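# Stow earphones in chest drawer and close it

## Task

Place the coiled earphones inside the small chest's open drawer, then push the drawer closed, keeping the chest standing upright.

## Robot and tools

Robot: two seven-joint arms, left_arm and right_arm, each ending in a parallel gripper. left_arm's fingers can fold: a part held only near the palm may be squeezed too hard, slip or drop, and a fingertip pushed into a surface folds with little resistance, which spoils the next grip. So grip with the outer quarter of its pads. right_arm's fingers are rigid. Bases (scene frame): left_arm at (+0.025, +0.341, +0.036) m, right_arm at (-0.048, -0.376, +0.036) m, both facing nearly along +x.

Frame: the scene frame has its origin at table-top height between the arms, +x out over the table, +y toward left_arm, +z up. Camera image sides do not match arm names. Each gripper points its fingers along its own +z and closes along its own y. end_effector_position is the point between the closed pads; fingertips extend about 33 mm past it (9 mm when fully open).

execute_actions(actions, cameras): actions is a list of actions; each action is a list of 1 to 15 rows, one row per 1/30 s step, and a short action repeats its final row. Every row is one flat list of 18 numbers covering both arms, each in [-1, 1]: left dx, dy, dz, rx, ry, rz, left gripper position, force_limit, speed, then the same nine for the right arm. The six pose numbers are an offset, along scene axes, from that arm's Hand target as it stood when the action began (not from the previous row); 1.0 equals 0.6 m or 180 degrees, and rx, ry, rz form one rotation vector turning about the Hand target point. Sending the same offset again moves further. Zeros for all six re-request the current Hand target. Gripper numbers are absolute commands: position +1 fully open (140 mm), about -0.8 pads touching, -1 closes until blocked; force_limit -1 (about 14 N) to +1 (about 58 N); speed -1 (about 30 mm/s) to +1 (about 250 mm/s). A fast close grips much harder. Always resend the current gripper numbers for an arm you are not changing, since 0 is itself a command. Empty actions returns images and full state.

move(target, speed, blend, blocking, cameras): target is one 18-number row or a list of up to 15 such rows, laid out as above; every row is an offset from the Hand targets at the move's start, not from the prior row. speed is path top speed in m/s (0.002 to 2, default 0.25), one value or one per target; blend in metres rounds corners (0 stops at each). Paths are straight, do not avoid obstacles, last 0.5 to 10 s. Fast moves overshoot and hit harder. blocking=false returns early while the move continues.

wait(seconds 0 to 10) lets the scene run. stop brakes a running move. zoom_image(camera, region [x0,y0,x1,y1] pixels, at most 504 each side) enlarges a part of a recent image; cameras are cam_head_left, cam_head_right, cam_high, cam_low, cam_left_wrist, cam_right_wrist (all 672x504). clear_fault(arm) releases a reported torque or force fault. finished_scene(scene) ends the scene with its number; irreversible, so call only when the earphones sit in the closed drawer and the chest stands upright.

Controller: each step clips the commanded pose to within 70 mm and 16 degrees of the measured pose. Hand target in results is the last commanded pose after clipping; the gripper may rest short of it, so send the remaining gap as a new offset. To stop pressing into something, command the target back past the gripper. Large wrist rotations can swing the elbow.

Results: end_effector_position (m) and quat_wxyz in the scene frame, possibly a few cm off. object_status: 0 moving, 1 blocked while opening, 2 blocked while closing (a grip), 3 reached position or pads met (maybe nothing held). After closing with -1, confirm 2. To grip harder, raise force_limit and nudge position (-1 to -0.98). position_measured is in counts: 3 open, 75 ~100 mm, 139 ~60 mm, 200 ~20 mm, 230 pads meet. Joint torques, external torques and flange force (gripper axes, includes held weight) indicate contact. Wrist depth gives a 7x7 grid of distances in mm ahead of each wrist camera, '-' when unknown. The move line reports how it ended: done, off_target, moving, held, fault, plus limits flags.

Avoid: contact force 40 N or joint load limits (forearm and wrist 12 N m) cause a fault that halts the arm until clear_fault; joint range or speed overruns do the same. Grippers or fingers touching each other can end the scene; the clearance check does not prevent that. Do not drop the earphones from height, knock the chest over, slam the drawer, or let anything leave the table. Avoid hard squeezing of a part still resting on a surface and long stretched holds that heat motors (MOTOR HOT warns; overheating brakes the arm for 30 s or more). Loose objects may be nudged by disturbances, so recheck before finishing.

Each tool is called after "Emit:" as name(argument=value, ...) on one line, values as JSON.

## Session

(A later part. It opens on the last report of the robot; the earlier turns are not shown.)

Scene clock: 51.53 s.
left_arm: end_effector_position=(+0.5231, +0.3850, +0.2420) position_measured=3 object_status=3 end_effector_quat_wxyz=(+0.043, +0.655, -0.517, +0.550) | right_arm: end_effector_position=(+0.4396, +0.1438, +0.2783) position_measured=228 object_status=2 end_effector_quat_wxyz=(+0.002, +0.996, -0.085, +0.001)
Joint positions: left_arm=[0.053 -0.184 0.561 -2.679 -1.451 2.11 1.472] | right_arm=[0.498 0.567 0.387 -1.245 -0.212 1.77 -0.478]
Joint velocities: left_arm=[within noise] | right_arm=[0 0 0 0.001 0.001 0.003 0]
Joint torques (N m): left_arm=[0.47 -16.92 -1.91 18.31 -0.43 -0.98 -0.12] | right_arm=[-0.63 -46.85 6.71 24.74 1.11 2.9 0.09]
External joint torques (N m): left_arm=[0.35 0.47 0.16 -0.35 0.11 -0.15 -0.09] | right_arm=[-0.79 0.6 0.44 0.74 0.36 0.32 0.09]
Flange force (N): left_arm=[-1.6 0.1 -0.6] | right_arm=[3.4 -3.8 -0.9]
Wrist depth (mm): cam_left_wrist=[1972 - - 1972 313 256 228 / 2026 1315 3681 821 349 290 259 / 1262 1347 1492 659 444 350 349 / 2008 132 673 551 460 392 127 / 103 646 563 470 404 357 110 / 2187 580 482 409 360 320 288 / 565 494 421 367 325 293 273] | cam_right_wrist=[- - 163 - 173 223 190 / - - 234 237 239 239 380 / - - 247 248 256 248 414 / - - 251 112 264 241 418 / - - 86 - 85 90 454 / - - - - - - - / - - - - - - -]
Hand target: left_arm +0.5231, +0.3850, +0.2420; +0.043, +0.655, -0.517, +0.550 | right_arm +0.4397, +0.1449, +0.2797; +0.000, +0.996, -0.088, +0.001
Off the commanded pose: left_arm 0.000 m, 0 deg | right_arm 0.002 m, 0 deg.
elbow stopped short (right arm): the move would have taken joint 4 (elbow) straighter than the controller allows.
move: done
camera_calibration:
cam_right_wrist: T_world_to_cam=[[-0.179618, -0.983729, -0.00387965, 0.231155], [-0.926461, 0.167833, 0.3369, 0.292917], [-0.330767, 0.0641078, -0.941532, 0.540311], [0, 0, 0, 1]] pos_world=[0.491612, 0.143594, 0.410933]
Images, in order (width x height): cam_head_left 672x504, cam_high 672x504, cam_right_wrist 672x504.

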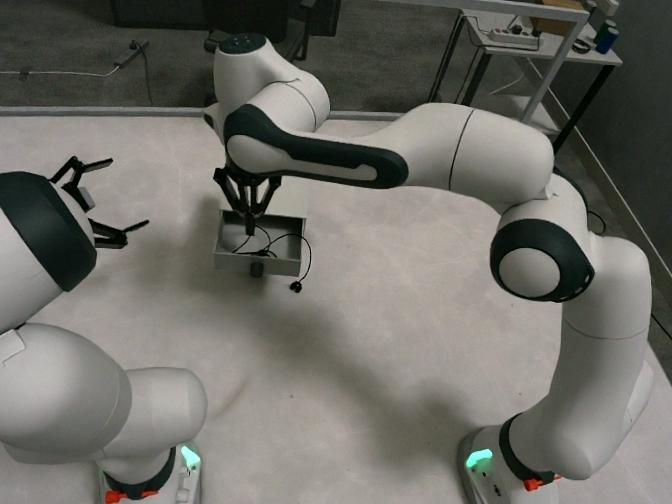

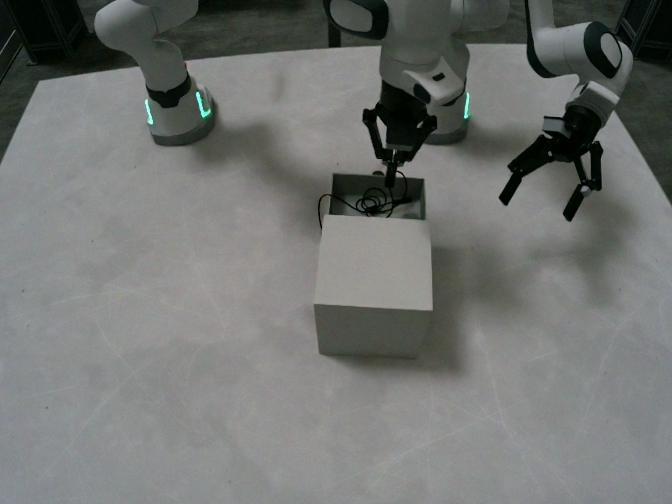

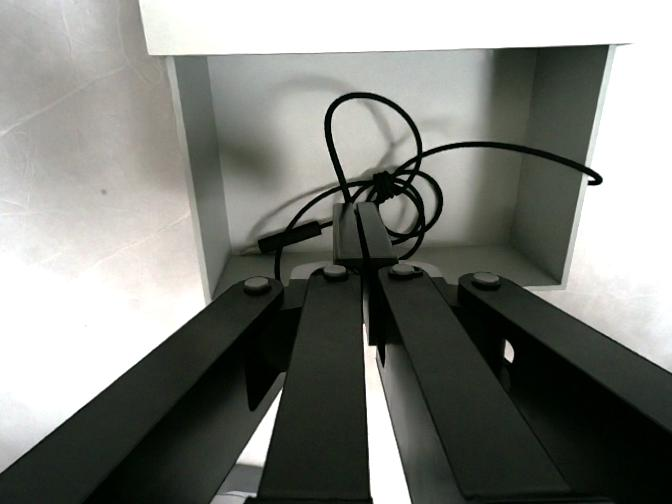

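Emit:
move(target=[[0,0,0,0,0,0,1,1,1,0,0,-0.075,0,0,0,-1,-1,-1],[0,0,0,0,0,0,1,1,1,0,0,-0.075,0,0,0,-0.55,-1,-1],[0,0,0,0,0,0,1,1,1,0,0,0.19,0,0,0,-0.55,-1,-1],[0,0,0,0,0,0,1,1,1,0,-0.16,0.19,0,0,-0.444,-0.45,-1,-1]], speed=[0.08,0.08,0.15,0.25], cameras=["cam_head_left","cam_high","cam_right_wrist"])

Emit:
zoom_image(camera="cam_head_left", region=[170, 120, 350, 300])

Emit:
zoom_image(camera="cam_high", region=[280, 80, 460, 240])

Scene clock: 61.90 s.
left_arm: end_effector_position=(+0.5231, +0.3850, +0.2420) position_measured=3 object_status=3 end_effector_quat_wxyz=(+0.043, +0.655, -0.517, +0.550) | right_arm: end_effector_position=(+0.4398, +0.0480, +0.3924) position_measured=186 object_status=0 end_effector_quat_wxyz=(+0.003, +0.709, -0.705, +0.002)
Joint positions: left_arm=[0.053 -0.184 0.561 -2.679 -1.451 2.11 1.472] | right_arm=[0.657 0.301 0.013 -1.316 -0.008 1.612 0.712]
Joint torques (N m): left_arm=[0.48 -16.91 -1.89 18.32 -0.43 -0.98 -0.11] | right_arm=[-0.69 -41.19 0.64 24.8 0.93 2.77 0.13]
External joint torques (N m): left_arm=[0.43 0.4 0.24 -0.19 0.1 -0.13 -0.08] | right_arm=[-0.68 0.64 0.29 0.67 0.2 0.28 0.13]
Flange force (N): left_arm=[-1.7 -0.2 -0.8] | right_arm=[-3.5 -4.7 -2.0]
Wrist depth (mm): cam_left_wrist=[2008 2629 - 1753 313 256 228 / 2026 1277 3398 797 351 290 259 / 1241 1347 1534 657 443 351 351 / 2045 132 675 547 459 392 127 / 102 626 559 470 402 356 110 / 2165 578 479 410 359 320 287 / 568 496 420 366 325 292 272] | cam_right_wrist=[460 471 - - 457 - - / 457 - - - 453 - 481 / - 303 - 364 - - - / - 301 - 375 124 - - / - - 90 395 - - - / - - - - - - - / - - - - - - -]
Hand target: left_arm +0.5231, +0.3850, +0.2420; +0.043, +0.655, -0.517, +0.550 | right_arm +0.4397, +0.0489, +0.3937; +0.001, +0.707, -0.707, +0.001
Off the commanded pose: left_arm 0.000 m, 0 deg | right_arm 0.002 m, 0 deg.
move: done
camera_calibration:
cam_right_wrist: T_world_to_cam=[[-0.999971, 0.00334038, -0.00679168, 0.451978], [0.000888117, 0.942926, 0.333001, -0.172792], [0.0075164, 0.332986, -0.942902, 0.492757], [0, 0, 0, 1]] pos_world=[0.448415, -0.00266078, 0.525231]
Images, in order (width x height): cam_head_left 672x504, cam_high 672x504, cam_right_wrist 672x504.

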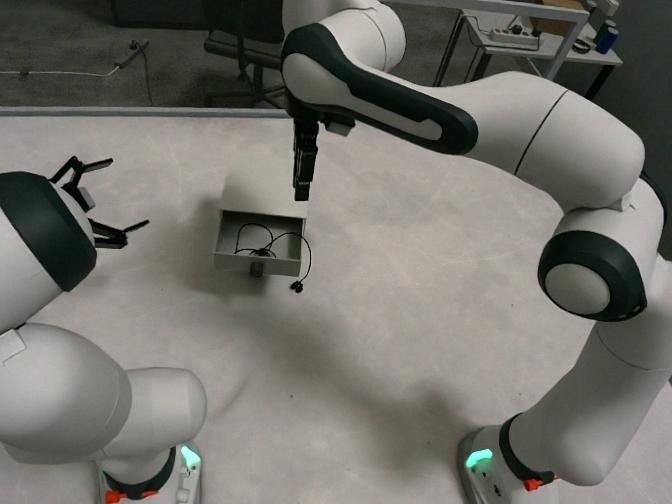

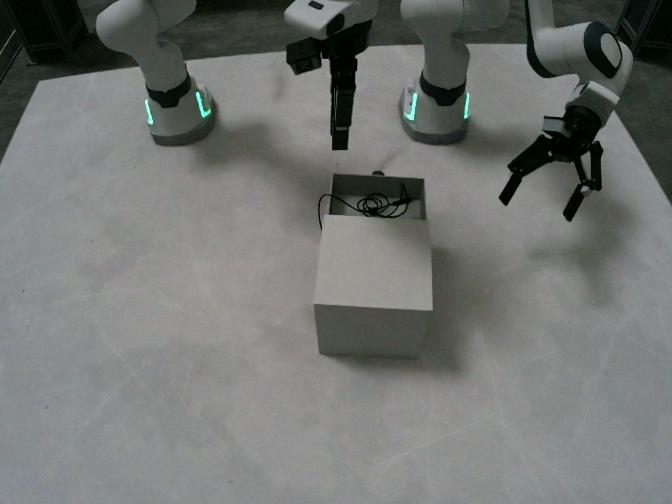

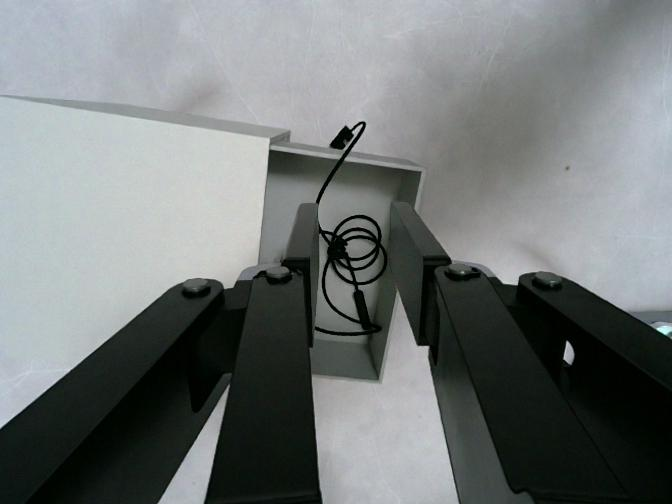

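Scaled by 2.800 from the camera's 672x504 image, which has a finer 960x720 frame.

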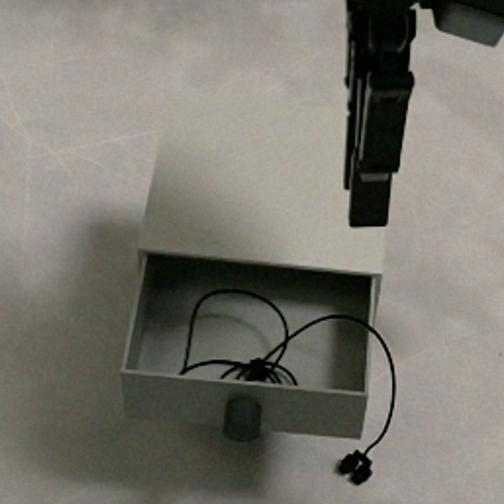

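Scaled by 2.800 from the camera's 672x504 image, which has a finer 960x720 frame.

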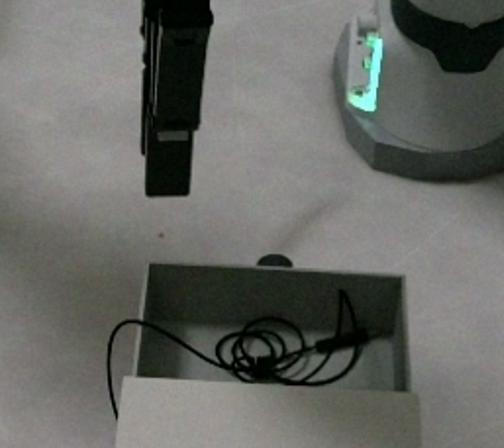

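Emit:
move(target=[[0,0,0,0,0,0,1,1,1,0.024,0.02,-0.18,0,0,0,-0.45,-1,-1],[0,0,0,0,0,0,1,1,1,0.024,0.02,-0.29,0,0,0,-0.45,-1,-1]], speed=0.08, cameras=["cam_head_left","cam_high","cam_right_wrist"])

Emit:
zoom_image(camera="cam_head_left", region=[200, 160, 350, 310])

Emit:
zoom_image(camera="cam_high", region=[280, 80, 460, 240])

Scene clock: 68.50 s.
left_arm: end_effector_position=(+0.5231, +0.3850, +0.2420) position_measured=3 object_status=3 end_effector_quat_wxyz=(+0.043, +0.655, -0.517, +0.550) | right_arm: end_effector_position=(+0.4529, +0.0609, +0.2194) position_measured=186 object_status=3 end_effector_quat_wxyz=(+0.002, +0.710, -0.704, +0.001)
Joint positions: left_arm=[0.053 -0.184 0.561 -2.679 -1.451 2.11 1.472] | right_arm=[0.657 0.389 0.013 -1.63 -0.008 2.015 0.714]
Joint velocities: left_arm=[within noise] | right_arm=[0.001 -0.001 0 -0.001 -0.001 0.003 0]
Joint torques (N m): left_arm=[0.46 -16.88 -1.9 18.29 -0.43 -0.98 -0.13] | right_arm=[-0.62 -42.94 0.4 25.11 0.67 2.75 0.19]
External joint torques (N m): left_arm=[0.4 0.48 0.22 -0.36 0.11 -0.14 -0.1] | right_arm=[-0.46 1.48 0.07 0.88 0 0.28 0.19]
Flange force (N): left_arm=[-1.7 0.1 -0.7] | right_arm=[-5.5 -6.7 0.5]
Wrist depth (mm): cam_left_wrist=[2103 3155 - 2945 312 255 228 / 2045 1292 3506 794 352 291 259 / 1248 1347 1502 655 444 351 350 / 2008 131 680 552 459 394 128 / 102 644 562 472 401 356 110 / 2144 577 482 411 359 321 289 / 568 494 421 366 325 293 273] | cam_right_wrist=[297 300 304 - 303 - 301 / - - 309 317 - - 329 / - - 192 194 192 175 345 / - - 136 203 137 171 - / - - 90 214 - - 376 / - - - 232 - - - / - - - 239 - - -]
Hand target: left_arm +0.5231, +0.3850, +0.2420; +0.043, +0.655, -0.517, +0.550 | right_arm +0.4541, +0.0609, +0.2197; +0.001, +0.707, -0.707, +0.001
Off the commanded pose: left_arm 0.000 m, 0 deg | right_arm 0.001 m, 0 deg.
move: done
camera_calibration:
cam_right_wrist: T_world_to_cam=[[-0.999978, 0.00220233, -0.00624086, 0.46378], [-0.0000144051, 0.942279, 0.334828, -0.127297], [0.00661803, 0.33482, -0.942259, 0.32551], [0, 0, 0, 1]] pos_world=[0.461613, 0.00994096, 0.352232]
Images, in order (width x height): cam_head_left 672x504, cam_high 672x504, cam_right_wrist 672x504.

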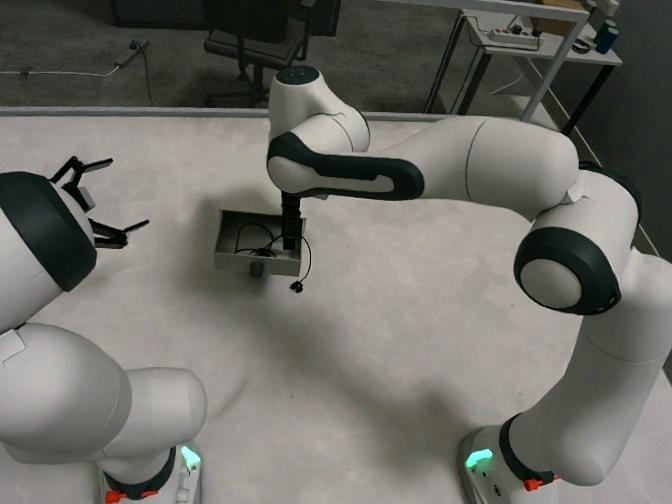

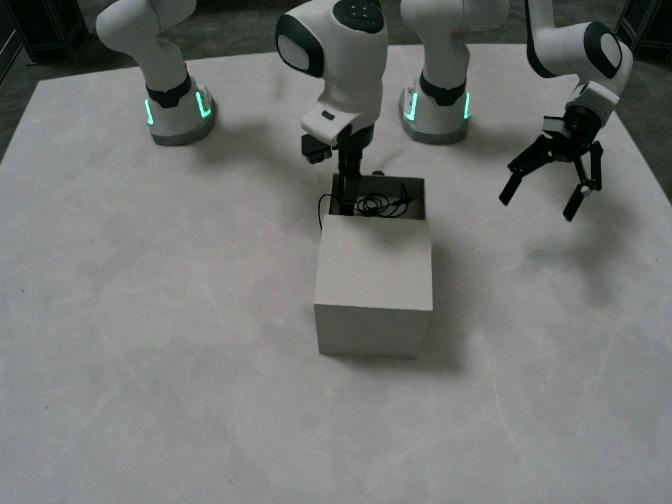

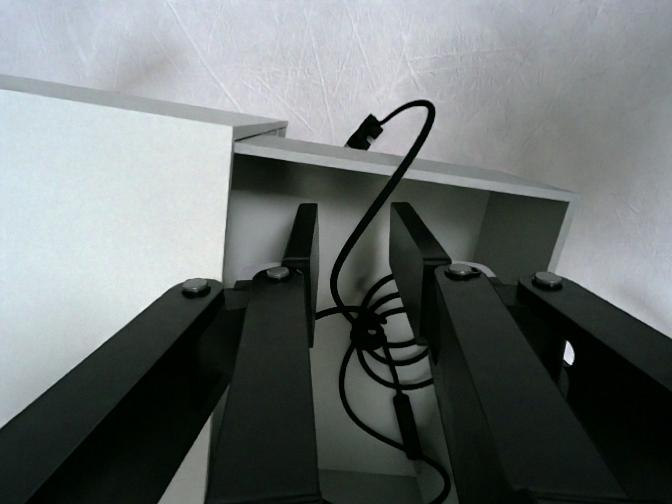

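Scaled by 3.360 from the camera's 672x504 image, which has a finer 960x720 frame.

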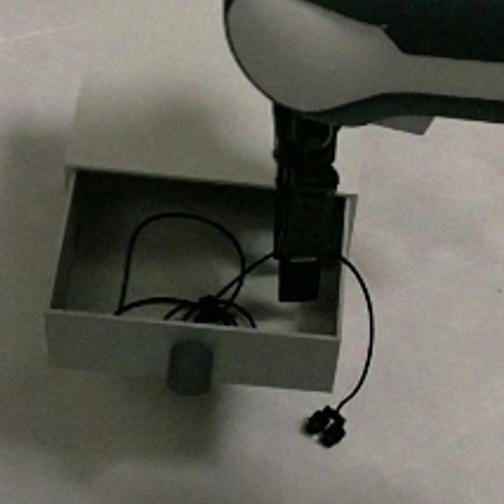

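Scaled by 2.800 from the camera's 672x504 image, which has a finer 960x720 frame.

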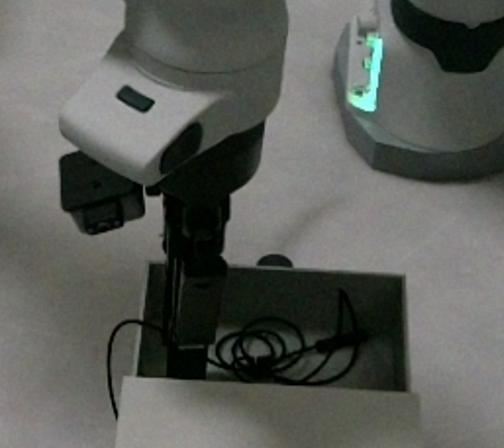

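Emit:
move(target=[[0,0,0,0,0,0,1,1,1,0,0,0,0,0,0,-1,-1,-1],[0,0,0,0,0,0,1,1,1,-0.01,0.0,0.18,0,0,0,-1,-1,-1]], speed=0.08, cameras=["cam_head_left","cam_high","cam_right_wrist"])

Emit:
zoom_image(camera="cam_head_left", region=[200, 160, 350, 310])

Emit:
zoom_image(camera="cam_high", region=[280, 80, 460, 240])

Scene clock: 72.73 s.
left_arm: end_effector_position=(+0.5231, +0.3850, +0.2420) position_measured=3 object_status=3 end_effector_quat_wxyz=(+0.043, +0.655, -0.517, +0.550) | right_arm: end_effector_position=(+0.4493, +0.0601, +0.3274) position_measured=227 object_status=2 end_effector_quat_wxyz=(+0.000, +0.709, -0.705, +0.002)
Joint positions: left_arm=[0.053 -0.184 0.561 -2.679 -1.451 2.11 1.472] | right_arm=[0.66 0.331 0.013 -1.44 -0.008 1.771 0.719]
Joint velocities: left_arm=[within noise] | right_arm=[0.001 -0.001 -0.002 0 -0.001 -0.004 0]
Joint torques (N m): left_arm=[0.49 -16.89 -1.9 18.31 -0.44 -0.97 -0.12] | right_arm=[-0.15 -41.72 0.73 26.15 0.75 2.28 0.16]
External joint torques (N m): left_arm=[0.4 0.48 0.18 -0.32 0.1 -0.13 -0.09] | right_arm=[-0.11 1.6 0.38 1.45 0.03 -0.23 0.16]
Flange force (N): left_arm=[-1.7 0.0 -0.6] | right_arm=[-9.5 -10.5 -4.4]
Wrist depth (mm): cam_left_wrist=[2103 3155 - 2375 313 255 227 / 2045 1292 3875 783 351 290 256 / 1262 1331 1566 657 443 349 349 / 1937 131 682 549 459 392 127 / 102 635 565 470 404 355 110 / 2231 580 481 413 359 320 287 / 565 492 419 366 324 293 273] | cam_right_wrist=[399 - - - - - - / 217 - - 327 - 420 - / 232 230 235 298 299 - - / - - 238 113 107 - - / - - 86 - 91 90 - / - - - - - - - / - - - - - - -]
Hand target: left_arm +0.5231, +0.3850, +0.2420; +0.043, +0.655, -0.517, +0.550 | right_arm +0.4481, +0.0609, +0.3277; +0.001, +0.707, -0.707, +0.001
Off the commanded pose: left_arm 0.000 m, 0 deg | right_arm 0.001 m, 0 deg.
move: done
camera_calibration:
cam_right_wrist: T_world_to_cam=[[-0.999934, 0.00487459, -0.0103805, 0.462022], [0.00109603, 0.941643, 0.33661, -0.163714], [0.0114155, 0.336577, -0.941587, 0.425056], [0, 0, 0, 1]] pos_world=[0.457319, 0.00884374, 0.460131]
Images, in order (width x height): cam_head_left 672x504, cam_high 672x504, cam_right_wrist 672x504.

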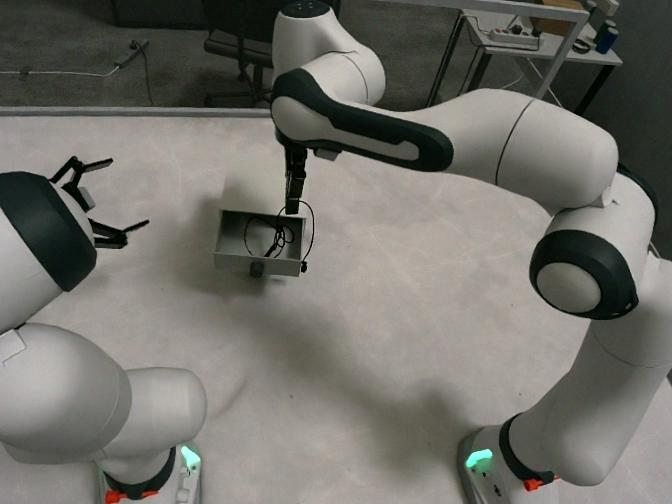

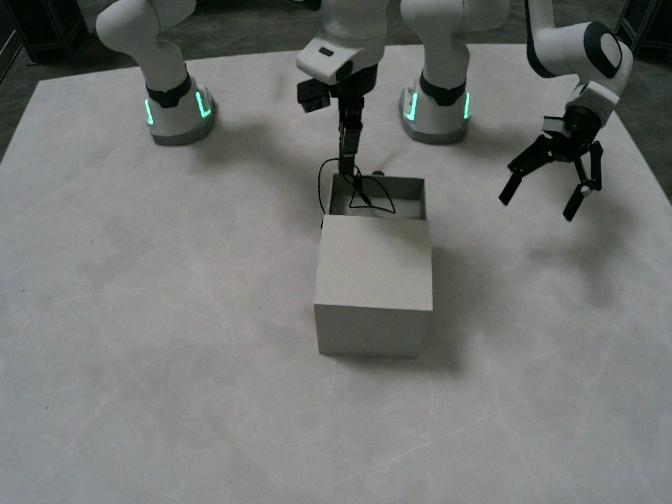

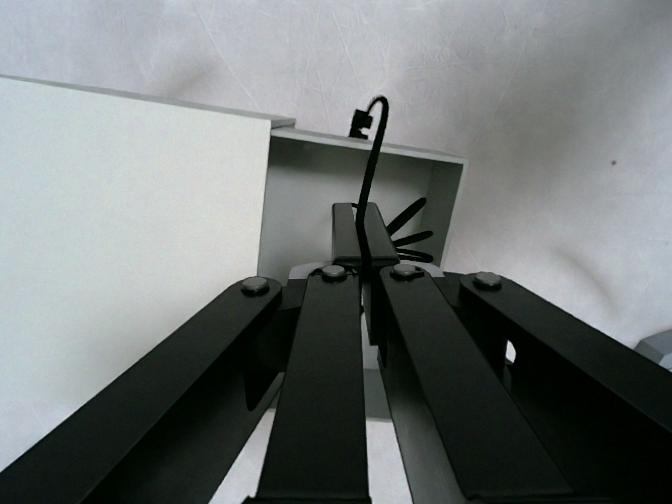

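Scaled by 3.360 from the camera's 672x504 image, which has a finer 960x720 frame.

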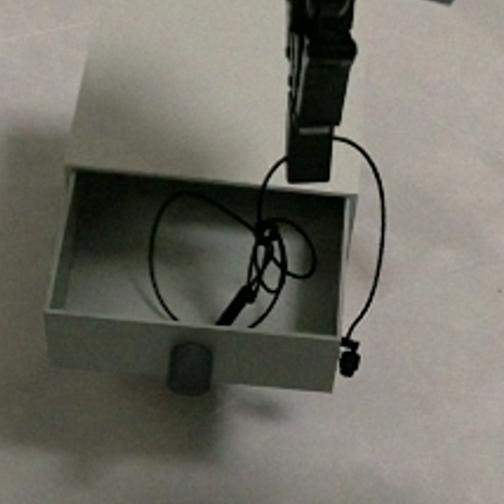

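Scaled by 2.800 from the camera's 672x504 image, which has a finer 960x720 frame.

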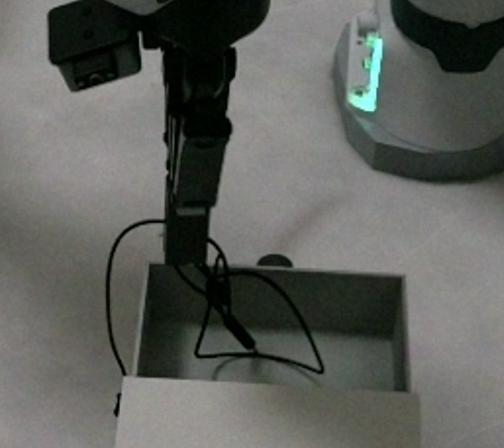

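Emit:
move(target=[[0,0,0,0,0,0,1,1,1,-0.005,-0.02,0.17,0,0,0,-1,-1,-1],[0,0,0,0,0,0,1,1,1,0.0,0.15,0.17,0,0,0,-1,-1,-1]], speed=0.1, cameras=["cam_head_left","cam_high","cam_right_wrist"])

Emit:
zoom_image(camera="cam_head_left", region=[180, 130, 360, 310])

Emit:
zoom_image(camera="cam_high", region=[280, 80, 460, 240])

Scene clock: 77.37 s.
left_arm: end_effector_position=(+0.5231, +0.3850, +0.2420) position_measured=3 object_status=3 end_effector_quat_wxyz=(+0.043, +0.655, -0.517, +0.550) | right_arm: end_effector_position=(+0.4476, +0.1507, +0.4295) position_measured=227 object_status=2 end_effector_quat_wxyz=(-0.032, +0.710, -0.704, +0.000)
Joint positions: left_arm=[0.053 -0.184 0.561 -2.679 -1.451 2.11 1.472] | right_arm=[0.762 0.751 0.014 -0.503 -0.012 1.318 0.808]
Joint velocities: left_arm=[within noise] | right_arm=[0.001 -0.002 -0.001 0.001 -0.001 0 0.006]
Joint torques (N m): left_arm=[0.47 -16.92 -1.95 18.29 -0.43 -0.97 -0.13] | right_arm=[-0.58 -48.3 0.57 22.71 0.71 2.41 0.22]
External joint torques (N m): left_arm=[0.39 0.35 0.14 -0.24 0.11 -0.14 -0.1] | right_arm=[-0.73 1.81 -0.2 1.72 -0.01 -0.22 0.23]
Flange force (N): left_arm=[-1.3 -0.1 -0.8] | right_arm=[0.0 0.0 0.0]
Wrist depth (mm): cam_left_wrist=[2026 4247 - 1841 313 256 228 / 2026 1339 3681 821 351 291 259 / 1255 1339 1472 644 444 350 349 / 1990 131 682 545 457 392 128 / 102 646 572 462 403 357 110 / 2209 584 482 411 360 321 288 / - 486 420 366 325 293 273] | cam_right_wrist=[304 303 - 374 362 480 - / 315 - - 378 380 501 500 / 343 - 389 391 525 526 - / 593 - - 112 556 - 543 / 609 - 86 - 91 90 494 / - - - - - - - / - - - - - - -]
Hand target: left_arm +0.5231, +0.3850, +0.2420; +0.043, +0.655, -0.517, +0.550 | right_arm +0.4481, +0.1509, +0.4297; +0.001, +0.707, -0.707, +0.001
Off the commanded pose: left_arm 0.000 m, 0 deg | right_arm 0.001 m, 4 deg.
elbow stopped short (right arm): the move would have taken joint 4 (elbow) straighter than the controller allows.
move: off_target (right_arm)
camera_calibration:
cam_right_wrist: T_world_to_cam=[[-0.998606, 0.00230953, -0.0527255, 0.478943], [-0.0179165, 0.924876, 0.379846, -0.290909], [0.0496418, 0.380262, -0.923546, 0.459305], [0, 0, 0, 1]] pos_world=[0.450262, 0.0932924, 0.559942]
Images, in order (width x height): cam_head_left 672x504, cam_high 672x504, cam_right_wrist 672x504.

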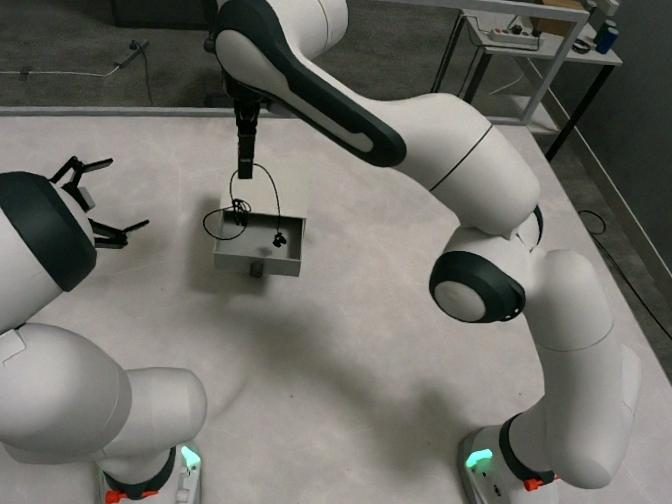

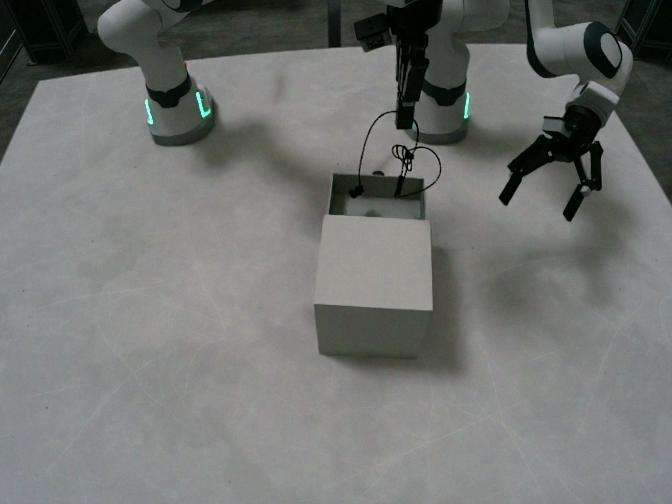

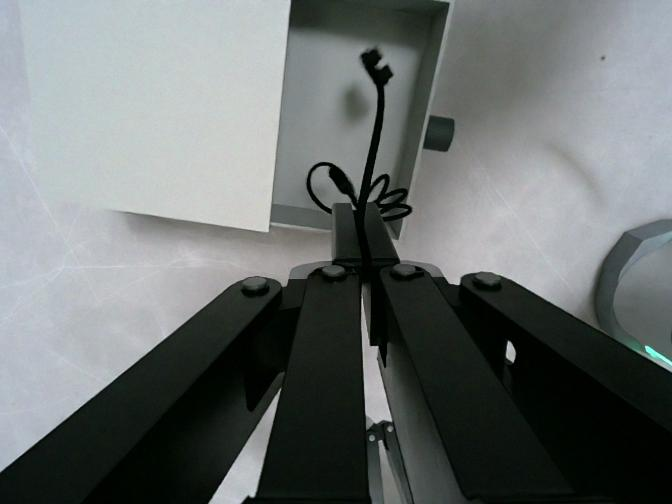

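Scaled by 2.800 from the camera's 672x504 image, which has a finer 960x720 frame.

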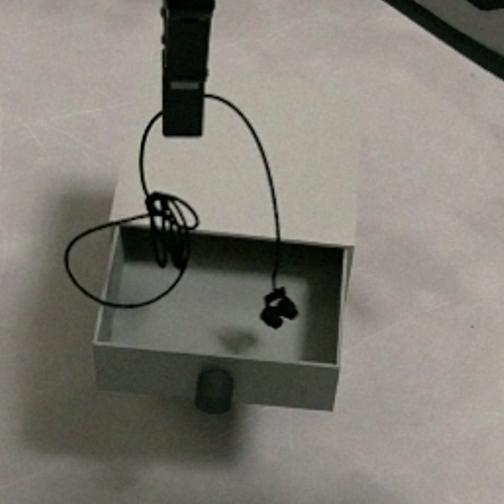

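Scaled by 2.800 from the camera's 672x504 image, which has a finer 960x720 frame.

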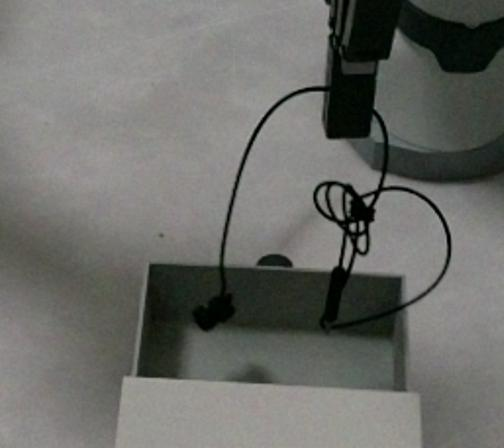

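Emit:
move(target=[[0,0,0,0,0,0,1,1,1,0.01,-0.03,-0.07,0,0,0,-1,-1,-1],[0,0,0,0,0,0,1,1,1,0.01,-0.085,-0.14,0,0,0,-1,-1,-1],[0,0,0,0,0,0,1,1,1,0.01,-0.065,-0.3,0,0,0,-1,-1,-1]], speed=0.09, cameras=["cam_head_left","cam_high","cam_right_wrist"])

Emit:
zoom_image(camera="cam_head_left", region=[180, 130, 360, 310])

Emit:
zoom_image(camera="cam_high", region=[280, 80, 460, 240])

Scene clock: 82.93 s.
left_arm: end_effector_position=(+0.5231, +0.3850, +0.2420) position_measured=3 object_status=3 end_effector_quat_wxyz=(+0.043, +0.655, -0.517, +0.550) | right_arm: end_effector_position=(+0.4541, +0.1105, +0.2491) position_measured=227 object_status=2 end_effector_quat_wxyz=(+0.002, +0.709, -0.705, +0.001)
Joint positions: left_arm=[0.053 -0.184 0.561 -2.679 -1.451 2.11 1.472] | right_arm=[0.706 0.492 0.019 -1.395 -0.012 1.882 0.77]
Joint velocities: left_arm=[within noise] | right_arm=[-0.001 -0.001 0.001 0 0.001 0.003 -0.001]
Joint torques (N m): left_arm=[0.52 -16.9 -1.92 18.28 -0.44 -0.98 -0.12] | right_arm=[-0.17 -46.09 0.91 25.53 0.7 2.75 0.12]
External joint torques (N m): left_arm=[0.49 0.4 0.22 -0.29 0.11 -0.14 -0.09] | right_arm=[-0.39 1.68 0.08 0.91 -0.02 0.27 0.12]
Flange force (N): left_arm=[-1.5 0.1 -0.9] | right_arm=[-7.6 -8.2 -0.5]
Wrist depth (mm): cam_left_wrist=[2008 3621 - 1767 308 253 227 / 2045 1380 3562 818 351 291 259 / 1269 1339 1502 659 443 350 349 / 2008 131 682 545 458 392 127 / 102 659 563 469 403 357 110 / 2165 571 483 412 359 321 288 / 563 493 421 367 325 293 273] | cam_right_wrist=[- - 159 192 179 152 337 / - - 210 212 213 177 - / - 157 217 219 225 356 - / - - 230 117 201 197 - / 171 - 86 - 91 90 411 / - - - - - - - / - - - - - - -]
Hand target: left_arm +0.5231, +0.3850, +0.2420; +0.043, +0.655, -0.517, +0.550 | right_arm +0.4541, +0.1119, +0.2497; +0.001, +0.707, -0.707, +0.001
Off the commanded pose: left_arm 0.000 m, 0 deg | right_arm 0.001 m, 0 deg.
move: done
camera_calibration:
cam_right_wrist: T_world_to_cam=[[-0.999968, 0.00463832, -0.00653951, 0.464921], [0.00218776, 0.942568, 0.334006, -0.184795], [0.00771316, 0.333981, -0.942548, 0.336501], [0, 0, 0, 1]] pos_world=[0.462715, 0.0596407, 0.381931]
Images, in order (width x height): cam_head_left 672x504, cam_high 672x504, cam_right_wrist 672x504.

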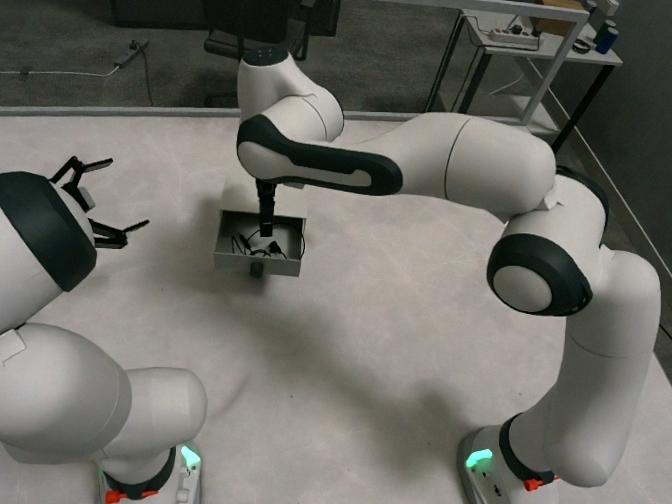

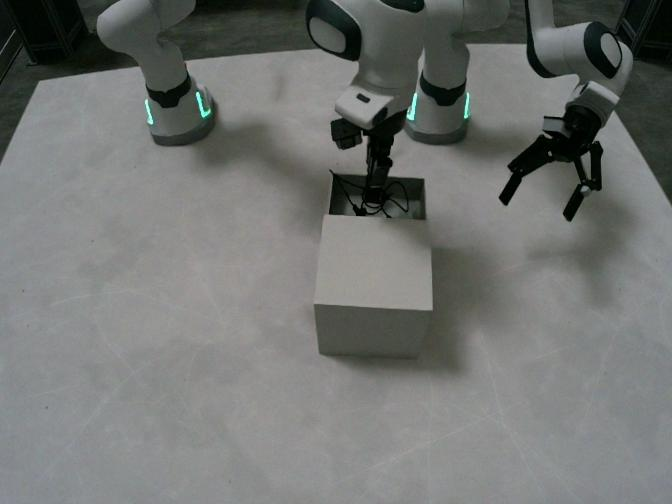

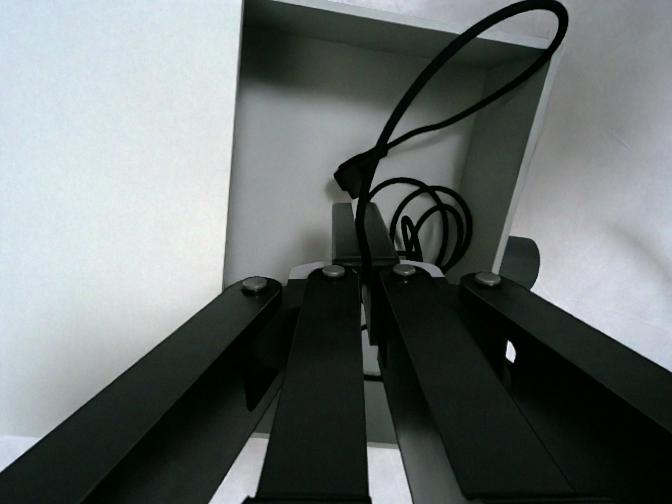

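Scaled by 2.800 from the camera's 672x504 image, which has a finer 960x720 frame.

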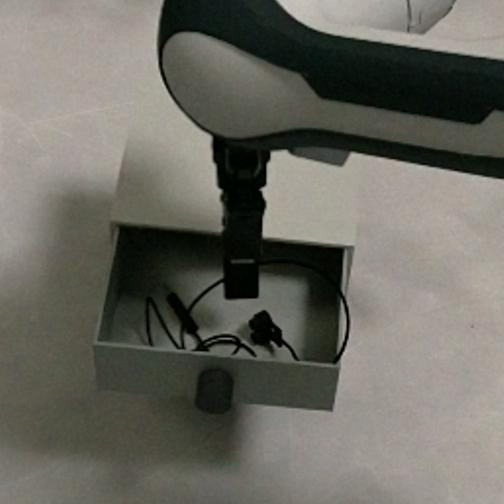

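Scaled by 2.800 from the camera's 672x504 image, which has a finer 960x720 frame.

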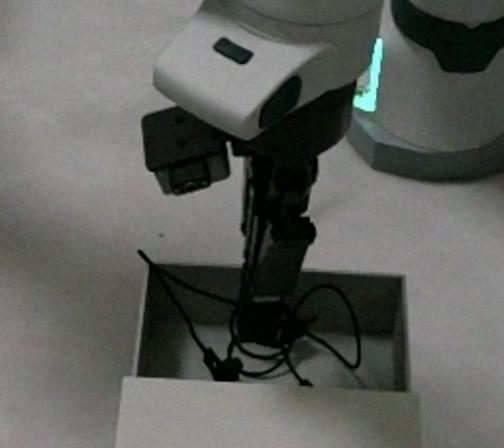

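Emit:
move(target=[[0,0,0,0,0,0,1,1,1,0.035,0.055,0.0,0,0,0,-1,-1,-1],[0,0,0,0,0,0,1,1,1,0.035,0.055,-0.065,0,0,0,-1,-1,-1]], speed=0.08, cameras=["cam_head_left","cam_high","cam_right_wrist"])

Emit:
zoom_image(camera="cam_head_left", region=[180, 130, 360, 310])

Emit:
zoom_image(camera="cam_high", region=[280, 80, 460, 240])

Scene clock: 86.33 s.
left_arm: end_effector_position=(+0.5231, +0.3850, +0.2420) position_measured=3 object_status=3 end_effector_quat_wxyz=(+0.043, +0.655, -0.517, +0.550) | right_arm: end_effector_position=(+0.4742, +0.1446, +0.2102) position_measured=227 object_status=2 end_effector_quat_wxyz=(+0.002, +0.709, -0.705, +0.000)
Joint positions: left_arm=[0.053 -0.184 0.561 -2.679 -1.451 2.11 1.472] | right_arm=[0.722 0.665 0.018 -1.215 -0.012 1.875 0.782]
Joint velocities: left_arm=[within noise] | right_arm=[0.001 -0.001 0.001 -0.002 -0.001 0.005 0.002]
Joint torques (N m): left_arm=[0.52 -16.94 -1.93 18.29 -0.44 -0.97 -0.15] | right_arm=[-0.34 -50.17 0.61 25.23 0.72 2.78 0.19]
External joint torques (N m): left_arm=[0.4 0.39 0.14 -0.29 0.1 -0.14 -0.13] | right_arm=[-0.36 1.86 -0.23 0.59 0 0.3 0.19]
Flange force (N): left_arm=[-1.3 0.0 -0.8] | right_arm=[-8.1 -8.6 0.4]
Wrist depth (mm): cam_left_wrist=[2008 - - 1739 312 256 227 / 2026 1307 3346 818 351 290 259 / 1262 1355 1513 659 446 351 348 / 1990 132 682 547 459 392 127 / 102 648 563 471 403 356 110 / 2144 581 483 411 359 321 288 / 563 495 421 366 324 291 272] | cam_right_wrist=[106 - 108 167 168 170 137 / - - 174 175 178 178 134 / - - 182 183 185 177 148 / - - - 117 193 179 152 / - - 86 - 91 90 - / - - - - - - - / - - - - - - -]
Hand target: left_arm +0.5231, +0.3850, +0.2420; +0.043, +0.655, -0.517, +0.550 | right_arm +0.4751, +0.1449, +0.2107; +0.001, +0.707, -0.707, +0.001
Off the commanded pose: left_arm 0.000 m, 0 deg | right_arm 0.001 m, 0 deg.
move: done
camera_calibration:
cam_right_wrist: T_world_to_cam=[[-0.999979, 0.0035781, -0.00532284, 0.484494], [0.00158553, 0.942071, 0.335409, -0.203912], [0.00621462, 0.335394, -0.942057, 0.288687], [0, 0, 0, 1]] pos_world=[0.483013, 0.093542, 0.342932]
Images, in order (width x height): cam_head_left 672x504, cam_high 672x504, cam_right_wrist 672x504.

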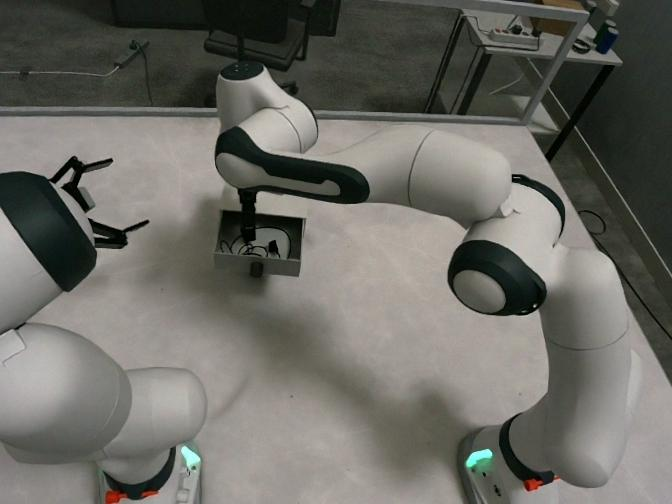

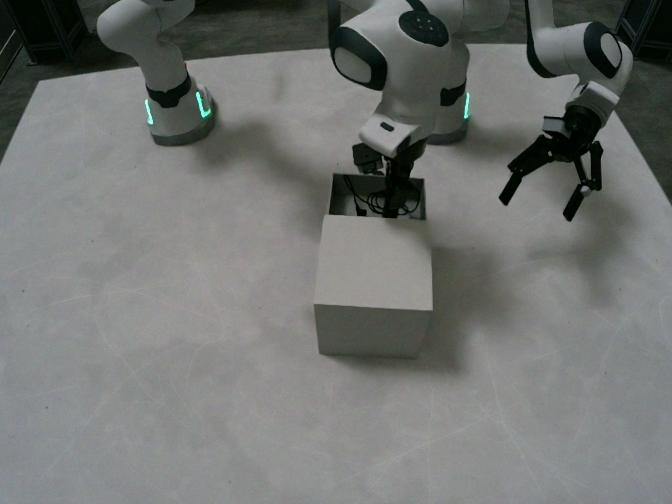

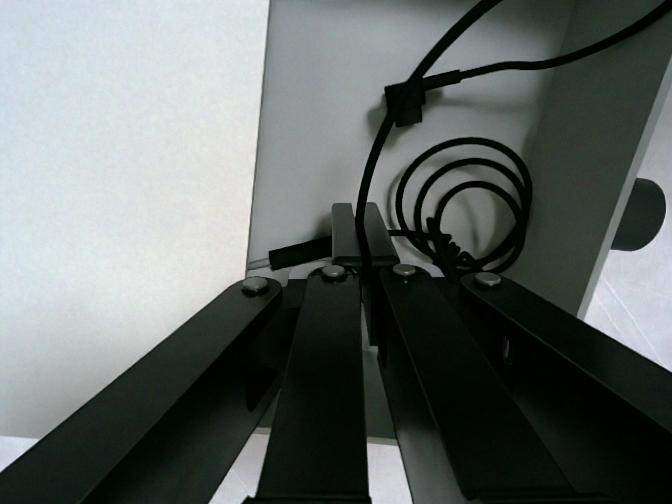

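Scaled by 2.800 from the camera's 672x504 image, which has a finer 960x720 frame.

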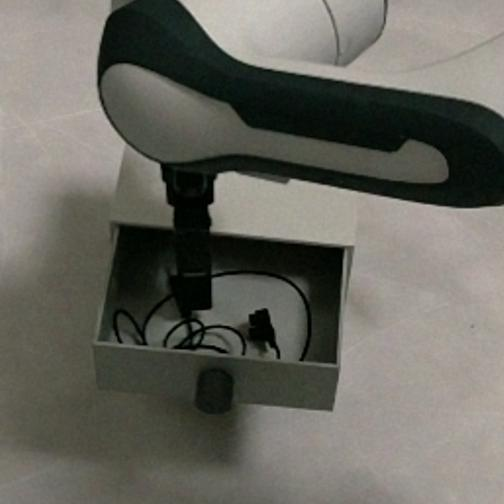

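Scaled by 2.800 from the camera's 672x504 image, which has a finer 960x720 frame.

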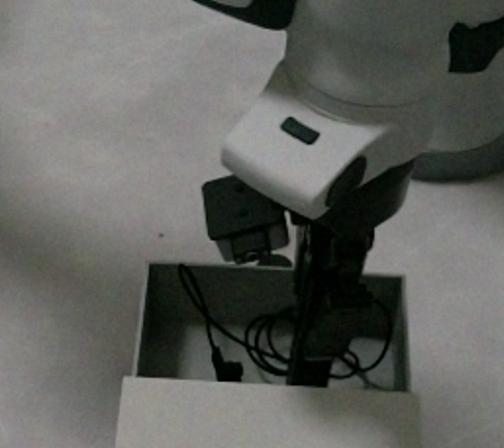

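Emit:
move(target=[[0,0,0,0,0,0,1,1,1,0,0,-0.008,0,0,0,-1,-1,-1],[0,0,0,0,0,0,1,1,1,0,0,-0.008,0,0,0,-0.6,-1,-1],[0,0,0,0,0,0,1,1,1,0,0,0.25,0,0,0,-0.6,-1,-1]], speed=0.1, cameras=["cam_head_left","cam_high","cam_right_wrist"])

Emit:
zoom_image(camera="cam_head_left", region=[180, 130, 360, 310])

Emit:
zoom_image(camera="cam_high", region=[280, 80, 460, 240])

Scene clock: 92.40 s.
left_arm: end_effector_position=(+0.5231, +0.3850, +0.2420) position_measured=3 object_status=3 end_effector_quat_wxyz=(+0.043, +0.655, -0.517, +0.550) | right_arm: end_effector_position=(+0.4751, +0.1454, +0.3613) position_measured=205 object_status=3 end_effector_quat_wxyz=(-0.003, +0.708, -0.706, +0.000)
Joint positions: left_arm=[0.053 -0.184 0.561 -2.679 -1.451 2.11 1.472] | right_arm=[0.727 0.842 0.017 -0.519 -0.012 1.366 0.783]
Joint velocities: left_arm=[within noise] | right_arm=[-0.001 -0.001 0 0 0 -0.004 0]
Joint torques (N m): left_arm=[0.44 -16.9 -1.91 18.3 -0.44 -0.97 -0.13] | right_arm=[-0.11 -50.64 0.62 23.66 0.48 2.22 0.05]
External joint torques (N m): left_arm=[0.47 0.45 0.29 -0.32 0.11 -0.12 -0.1] | right_arm=[-0.21 2.23 -0.24 1.62 -0.26 -0.27 0.05]
Flange force (N): left_arm=[-1.7 0.1 -0.9] | right_arm=[0.0 0.0 0.0]
Wrist depth (mm): cam_left_wrist=[1937 2761 - 1972 312 256 228 / 2026 1380 3808 800 351 291 259 / 1241 1347 1492 659 444 350 349 / 2008 132 680 548 460 392 127 / 102 650 563 470 401 356 110 / 2165 577 521 411 360 321 288 / 566 491 418 366 323 294 272] | cam_right_wrist=[- - - 299 302 - - / - 249 - 316 309 - - / 263 - - 331 - - - / - - - 305 138 - - / - - 94 - - 90 - / - - - - - - - / - - - - - - -]
Hand target: left_arm +0.5231, +0.3850, +0.2420; +0.043, +0.655, -0.517, +0.550 | right_arm +0.4751, +0.1449, +0.3607; +0.001, +0.707, -0.707, +0.001
Off the commanded pose: left_arm 0.000 m, 0 deg | right_arm 0.001 m, 0 deg.
move: done
camera_calibration:
cam_right_wrist: T_world_to_cam=[[-0.999914, 0.00692786, -0.01111, 0.487718], [0.00269943, 0.939395, 0.342827, -0.258134], [0.0128117, 0.342767, -0.939333, 0.425536], [0, 0, 0, 1]] pos_world=[0.482921, 0.0932513, 0.493634]
Images, in order (width x height): cam_head_left 672x504, cam_high 672x504, cam_right_wrist 672x504.

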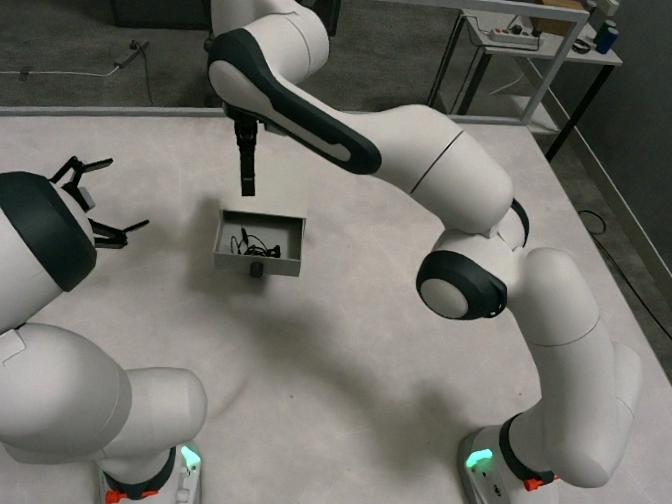

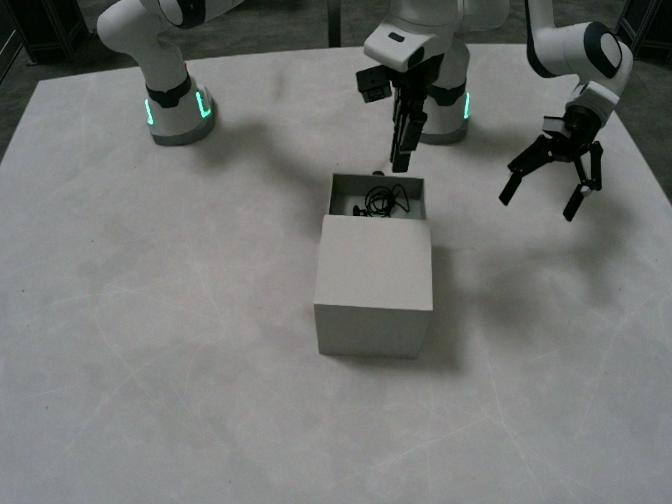

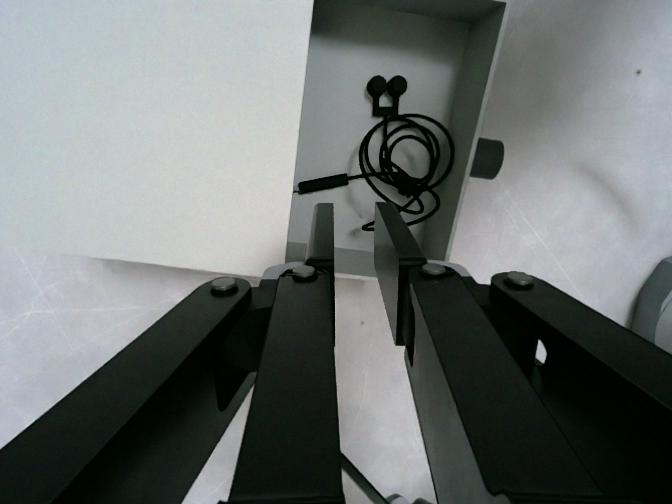

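Scaled by 2.800 from the camera's 672x504 image, which has a finer 960x720 frame.

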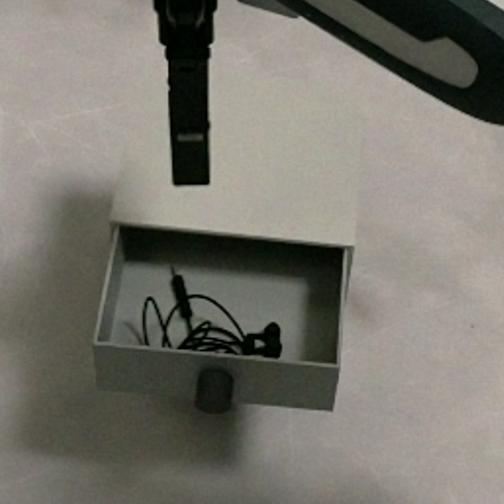

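Scaled by 2.800 from the camera's 672x504 image, which has a finer 960x720 frame.

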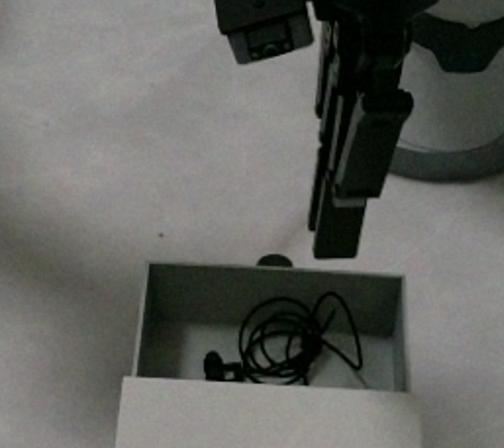

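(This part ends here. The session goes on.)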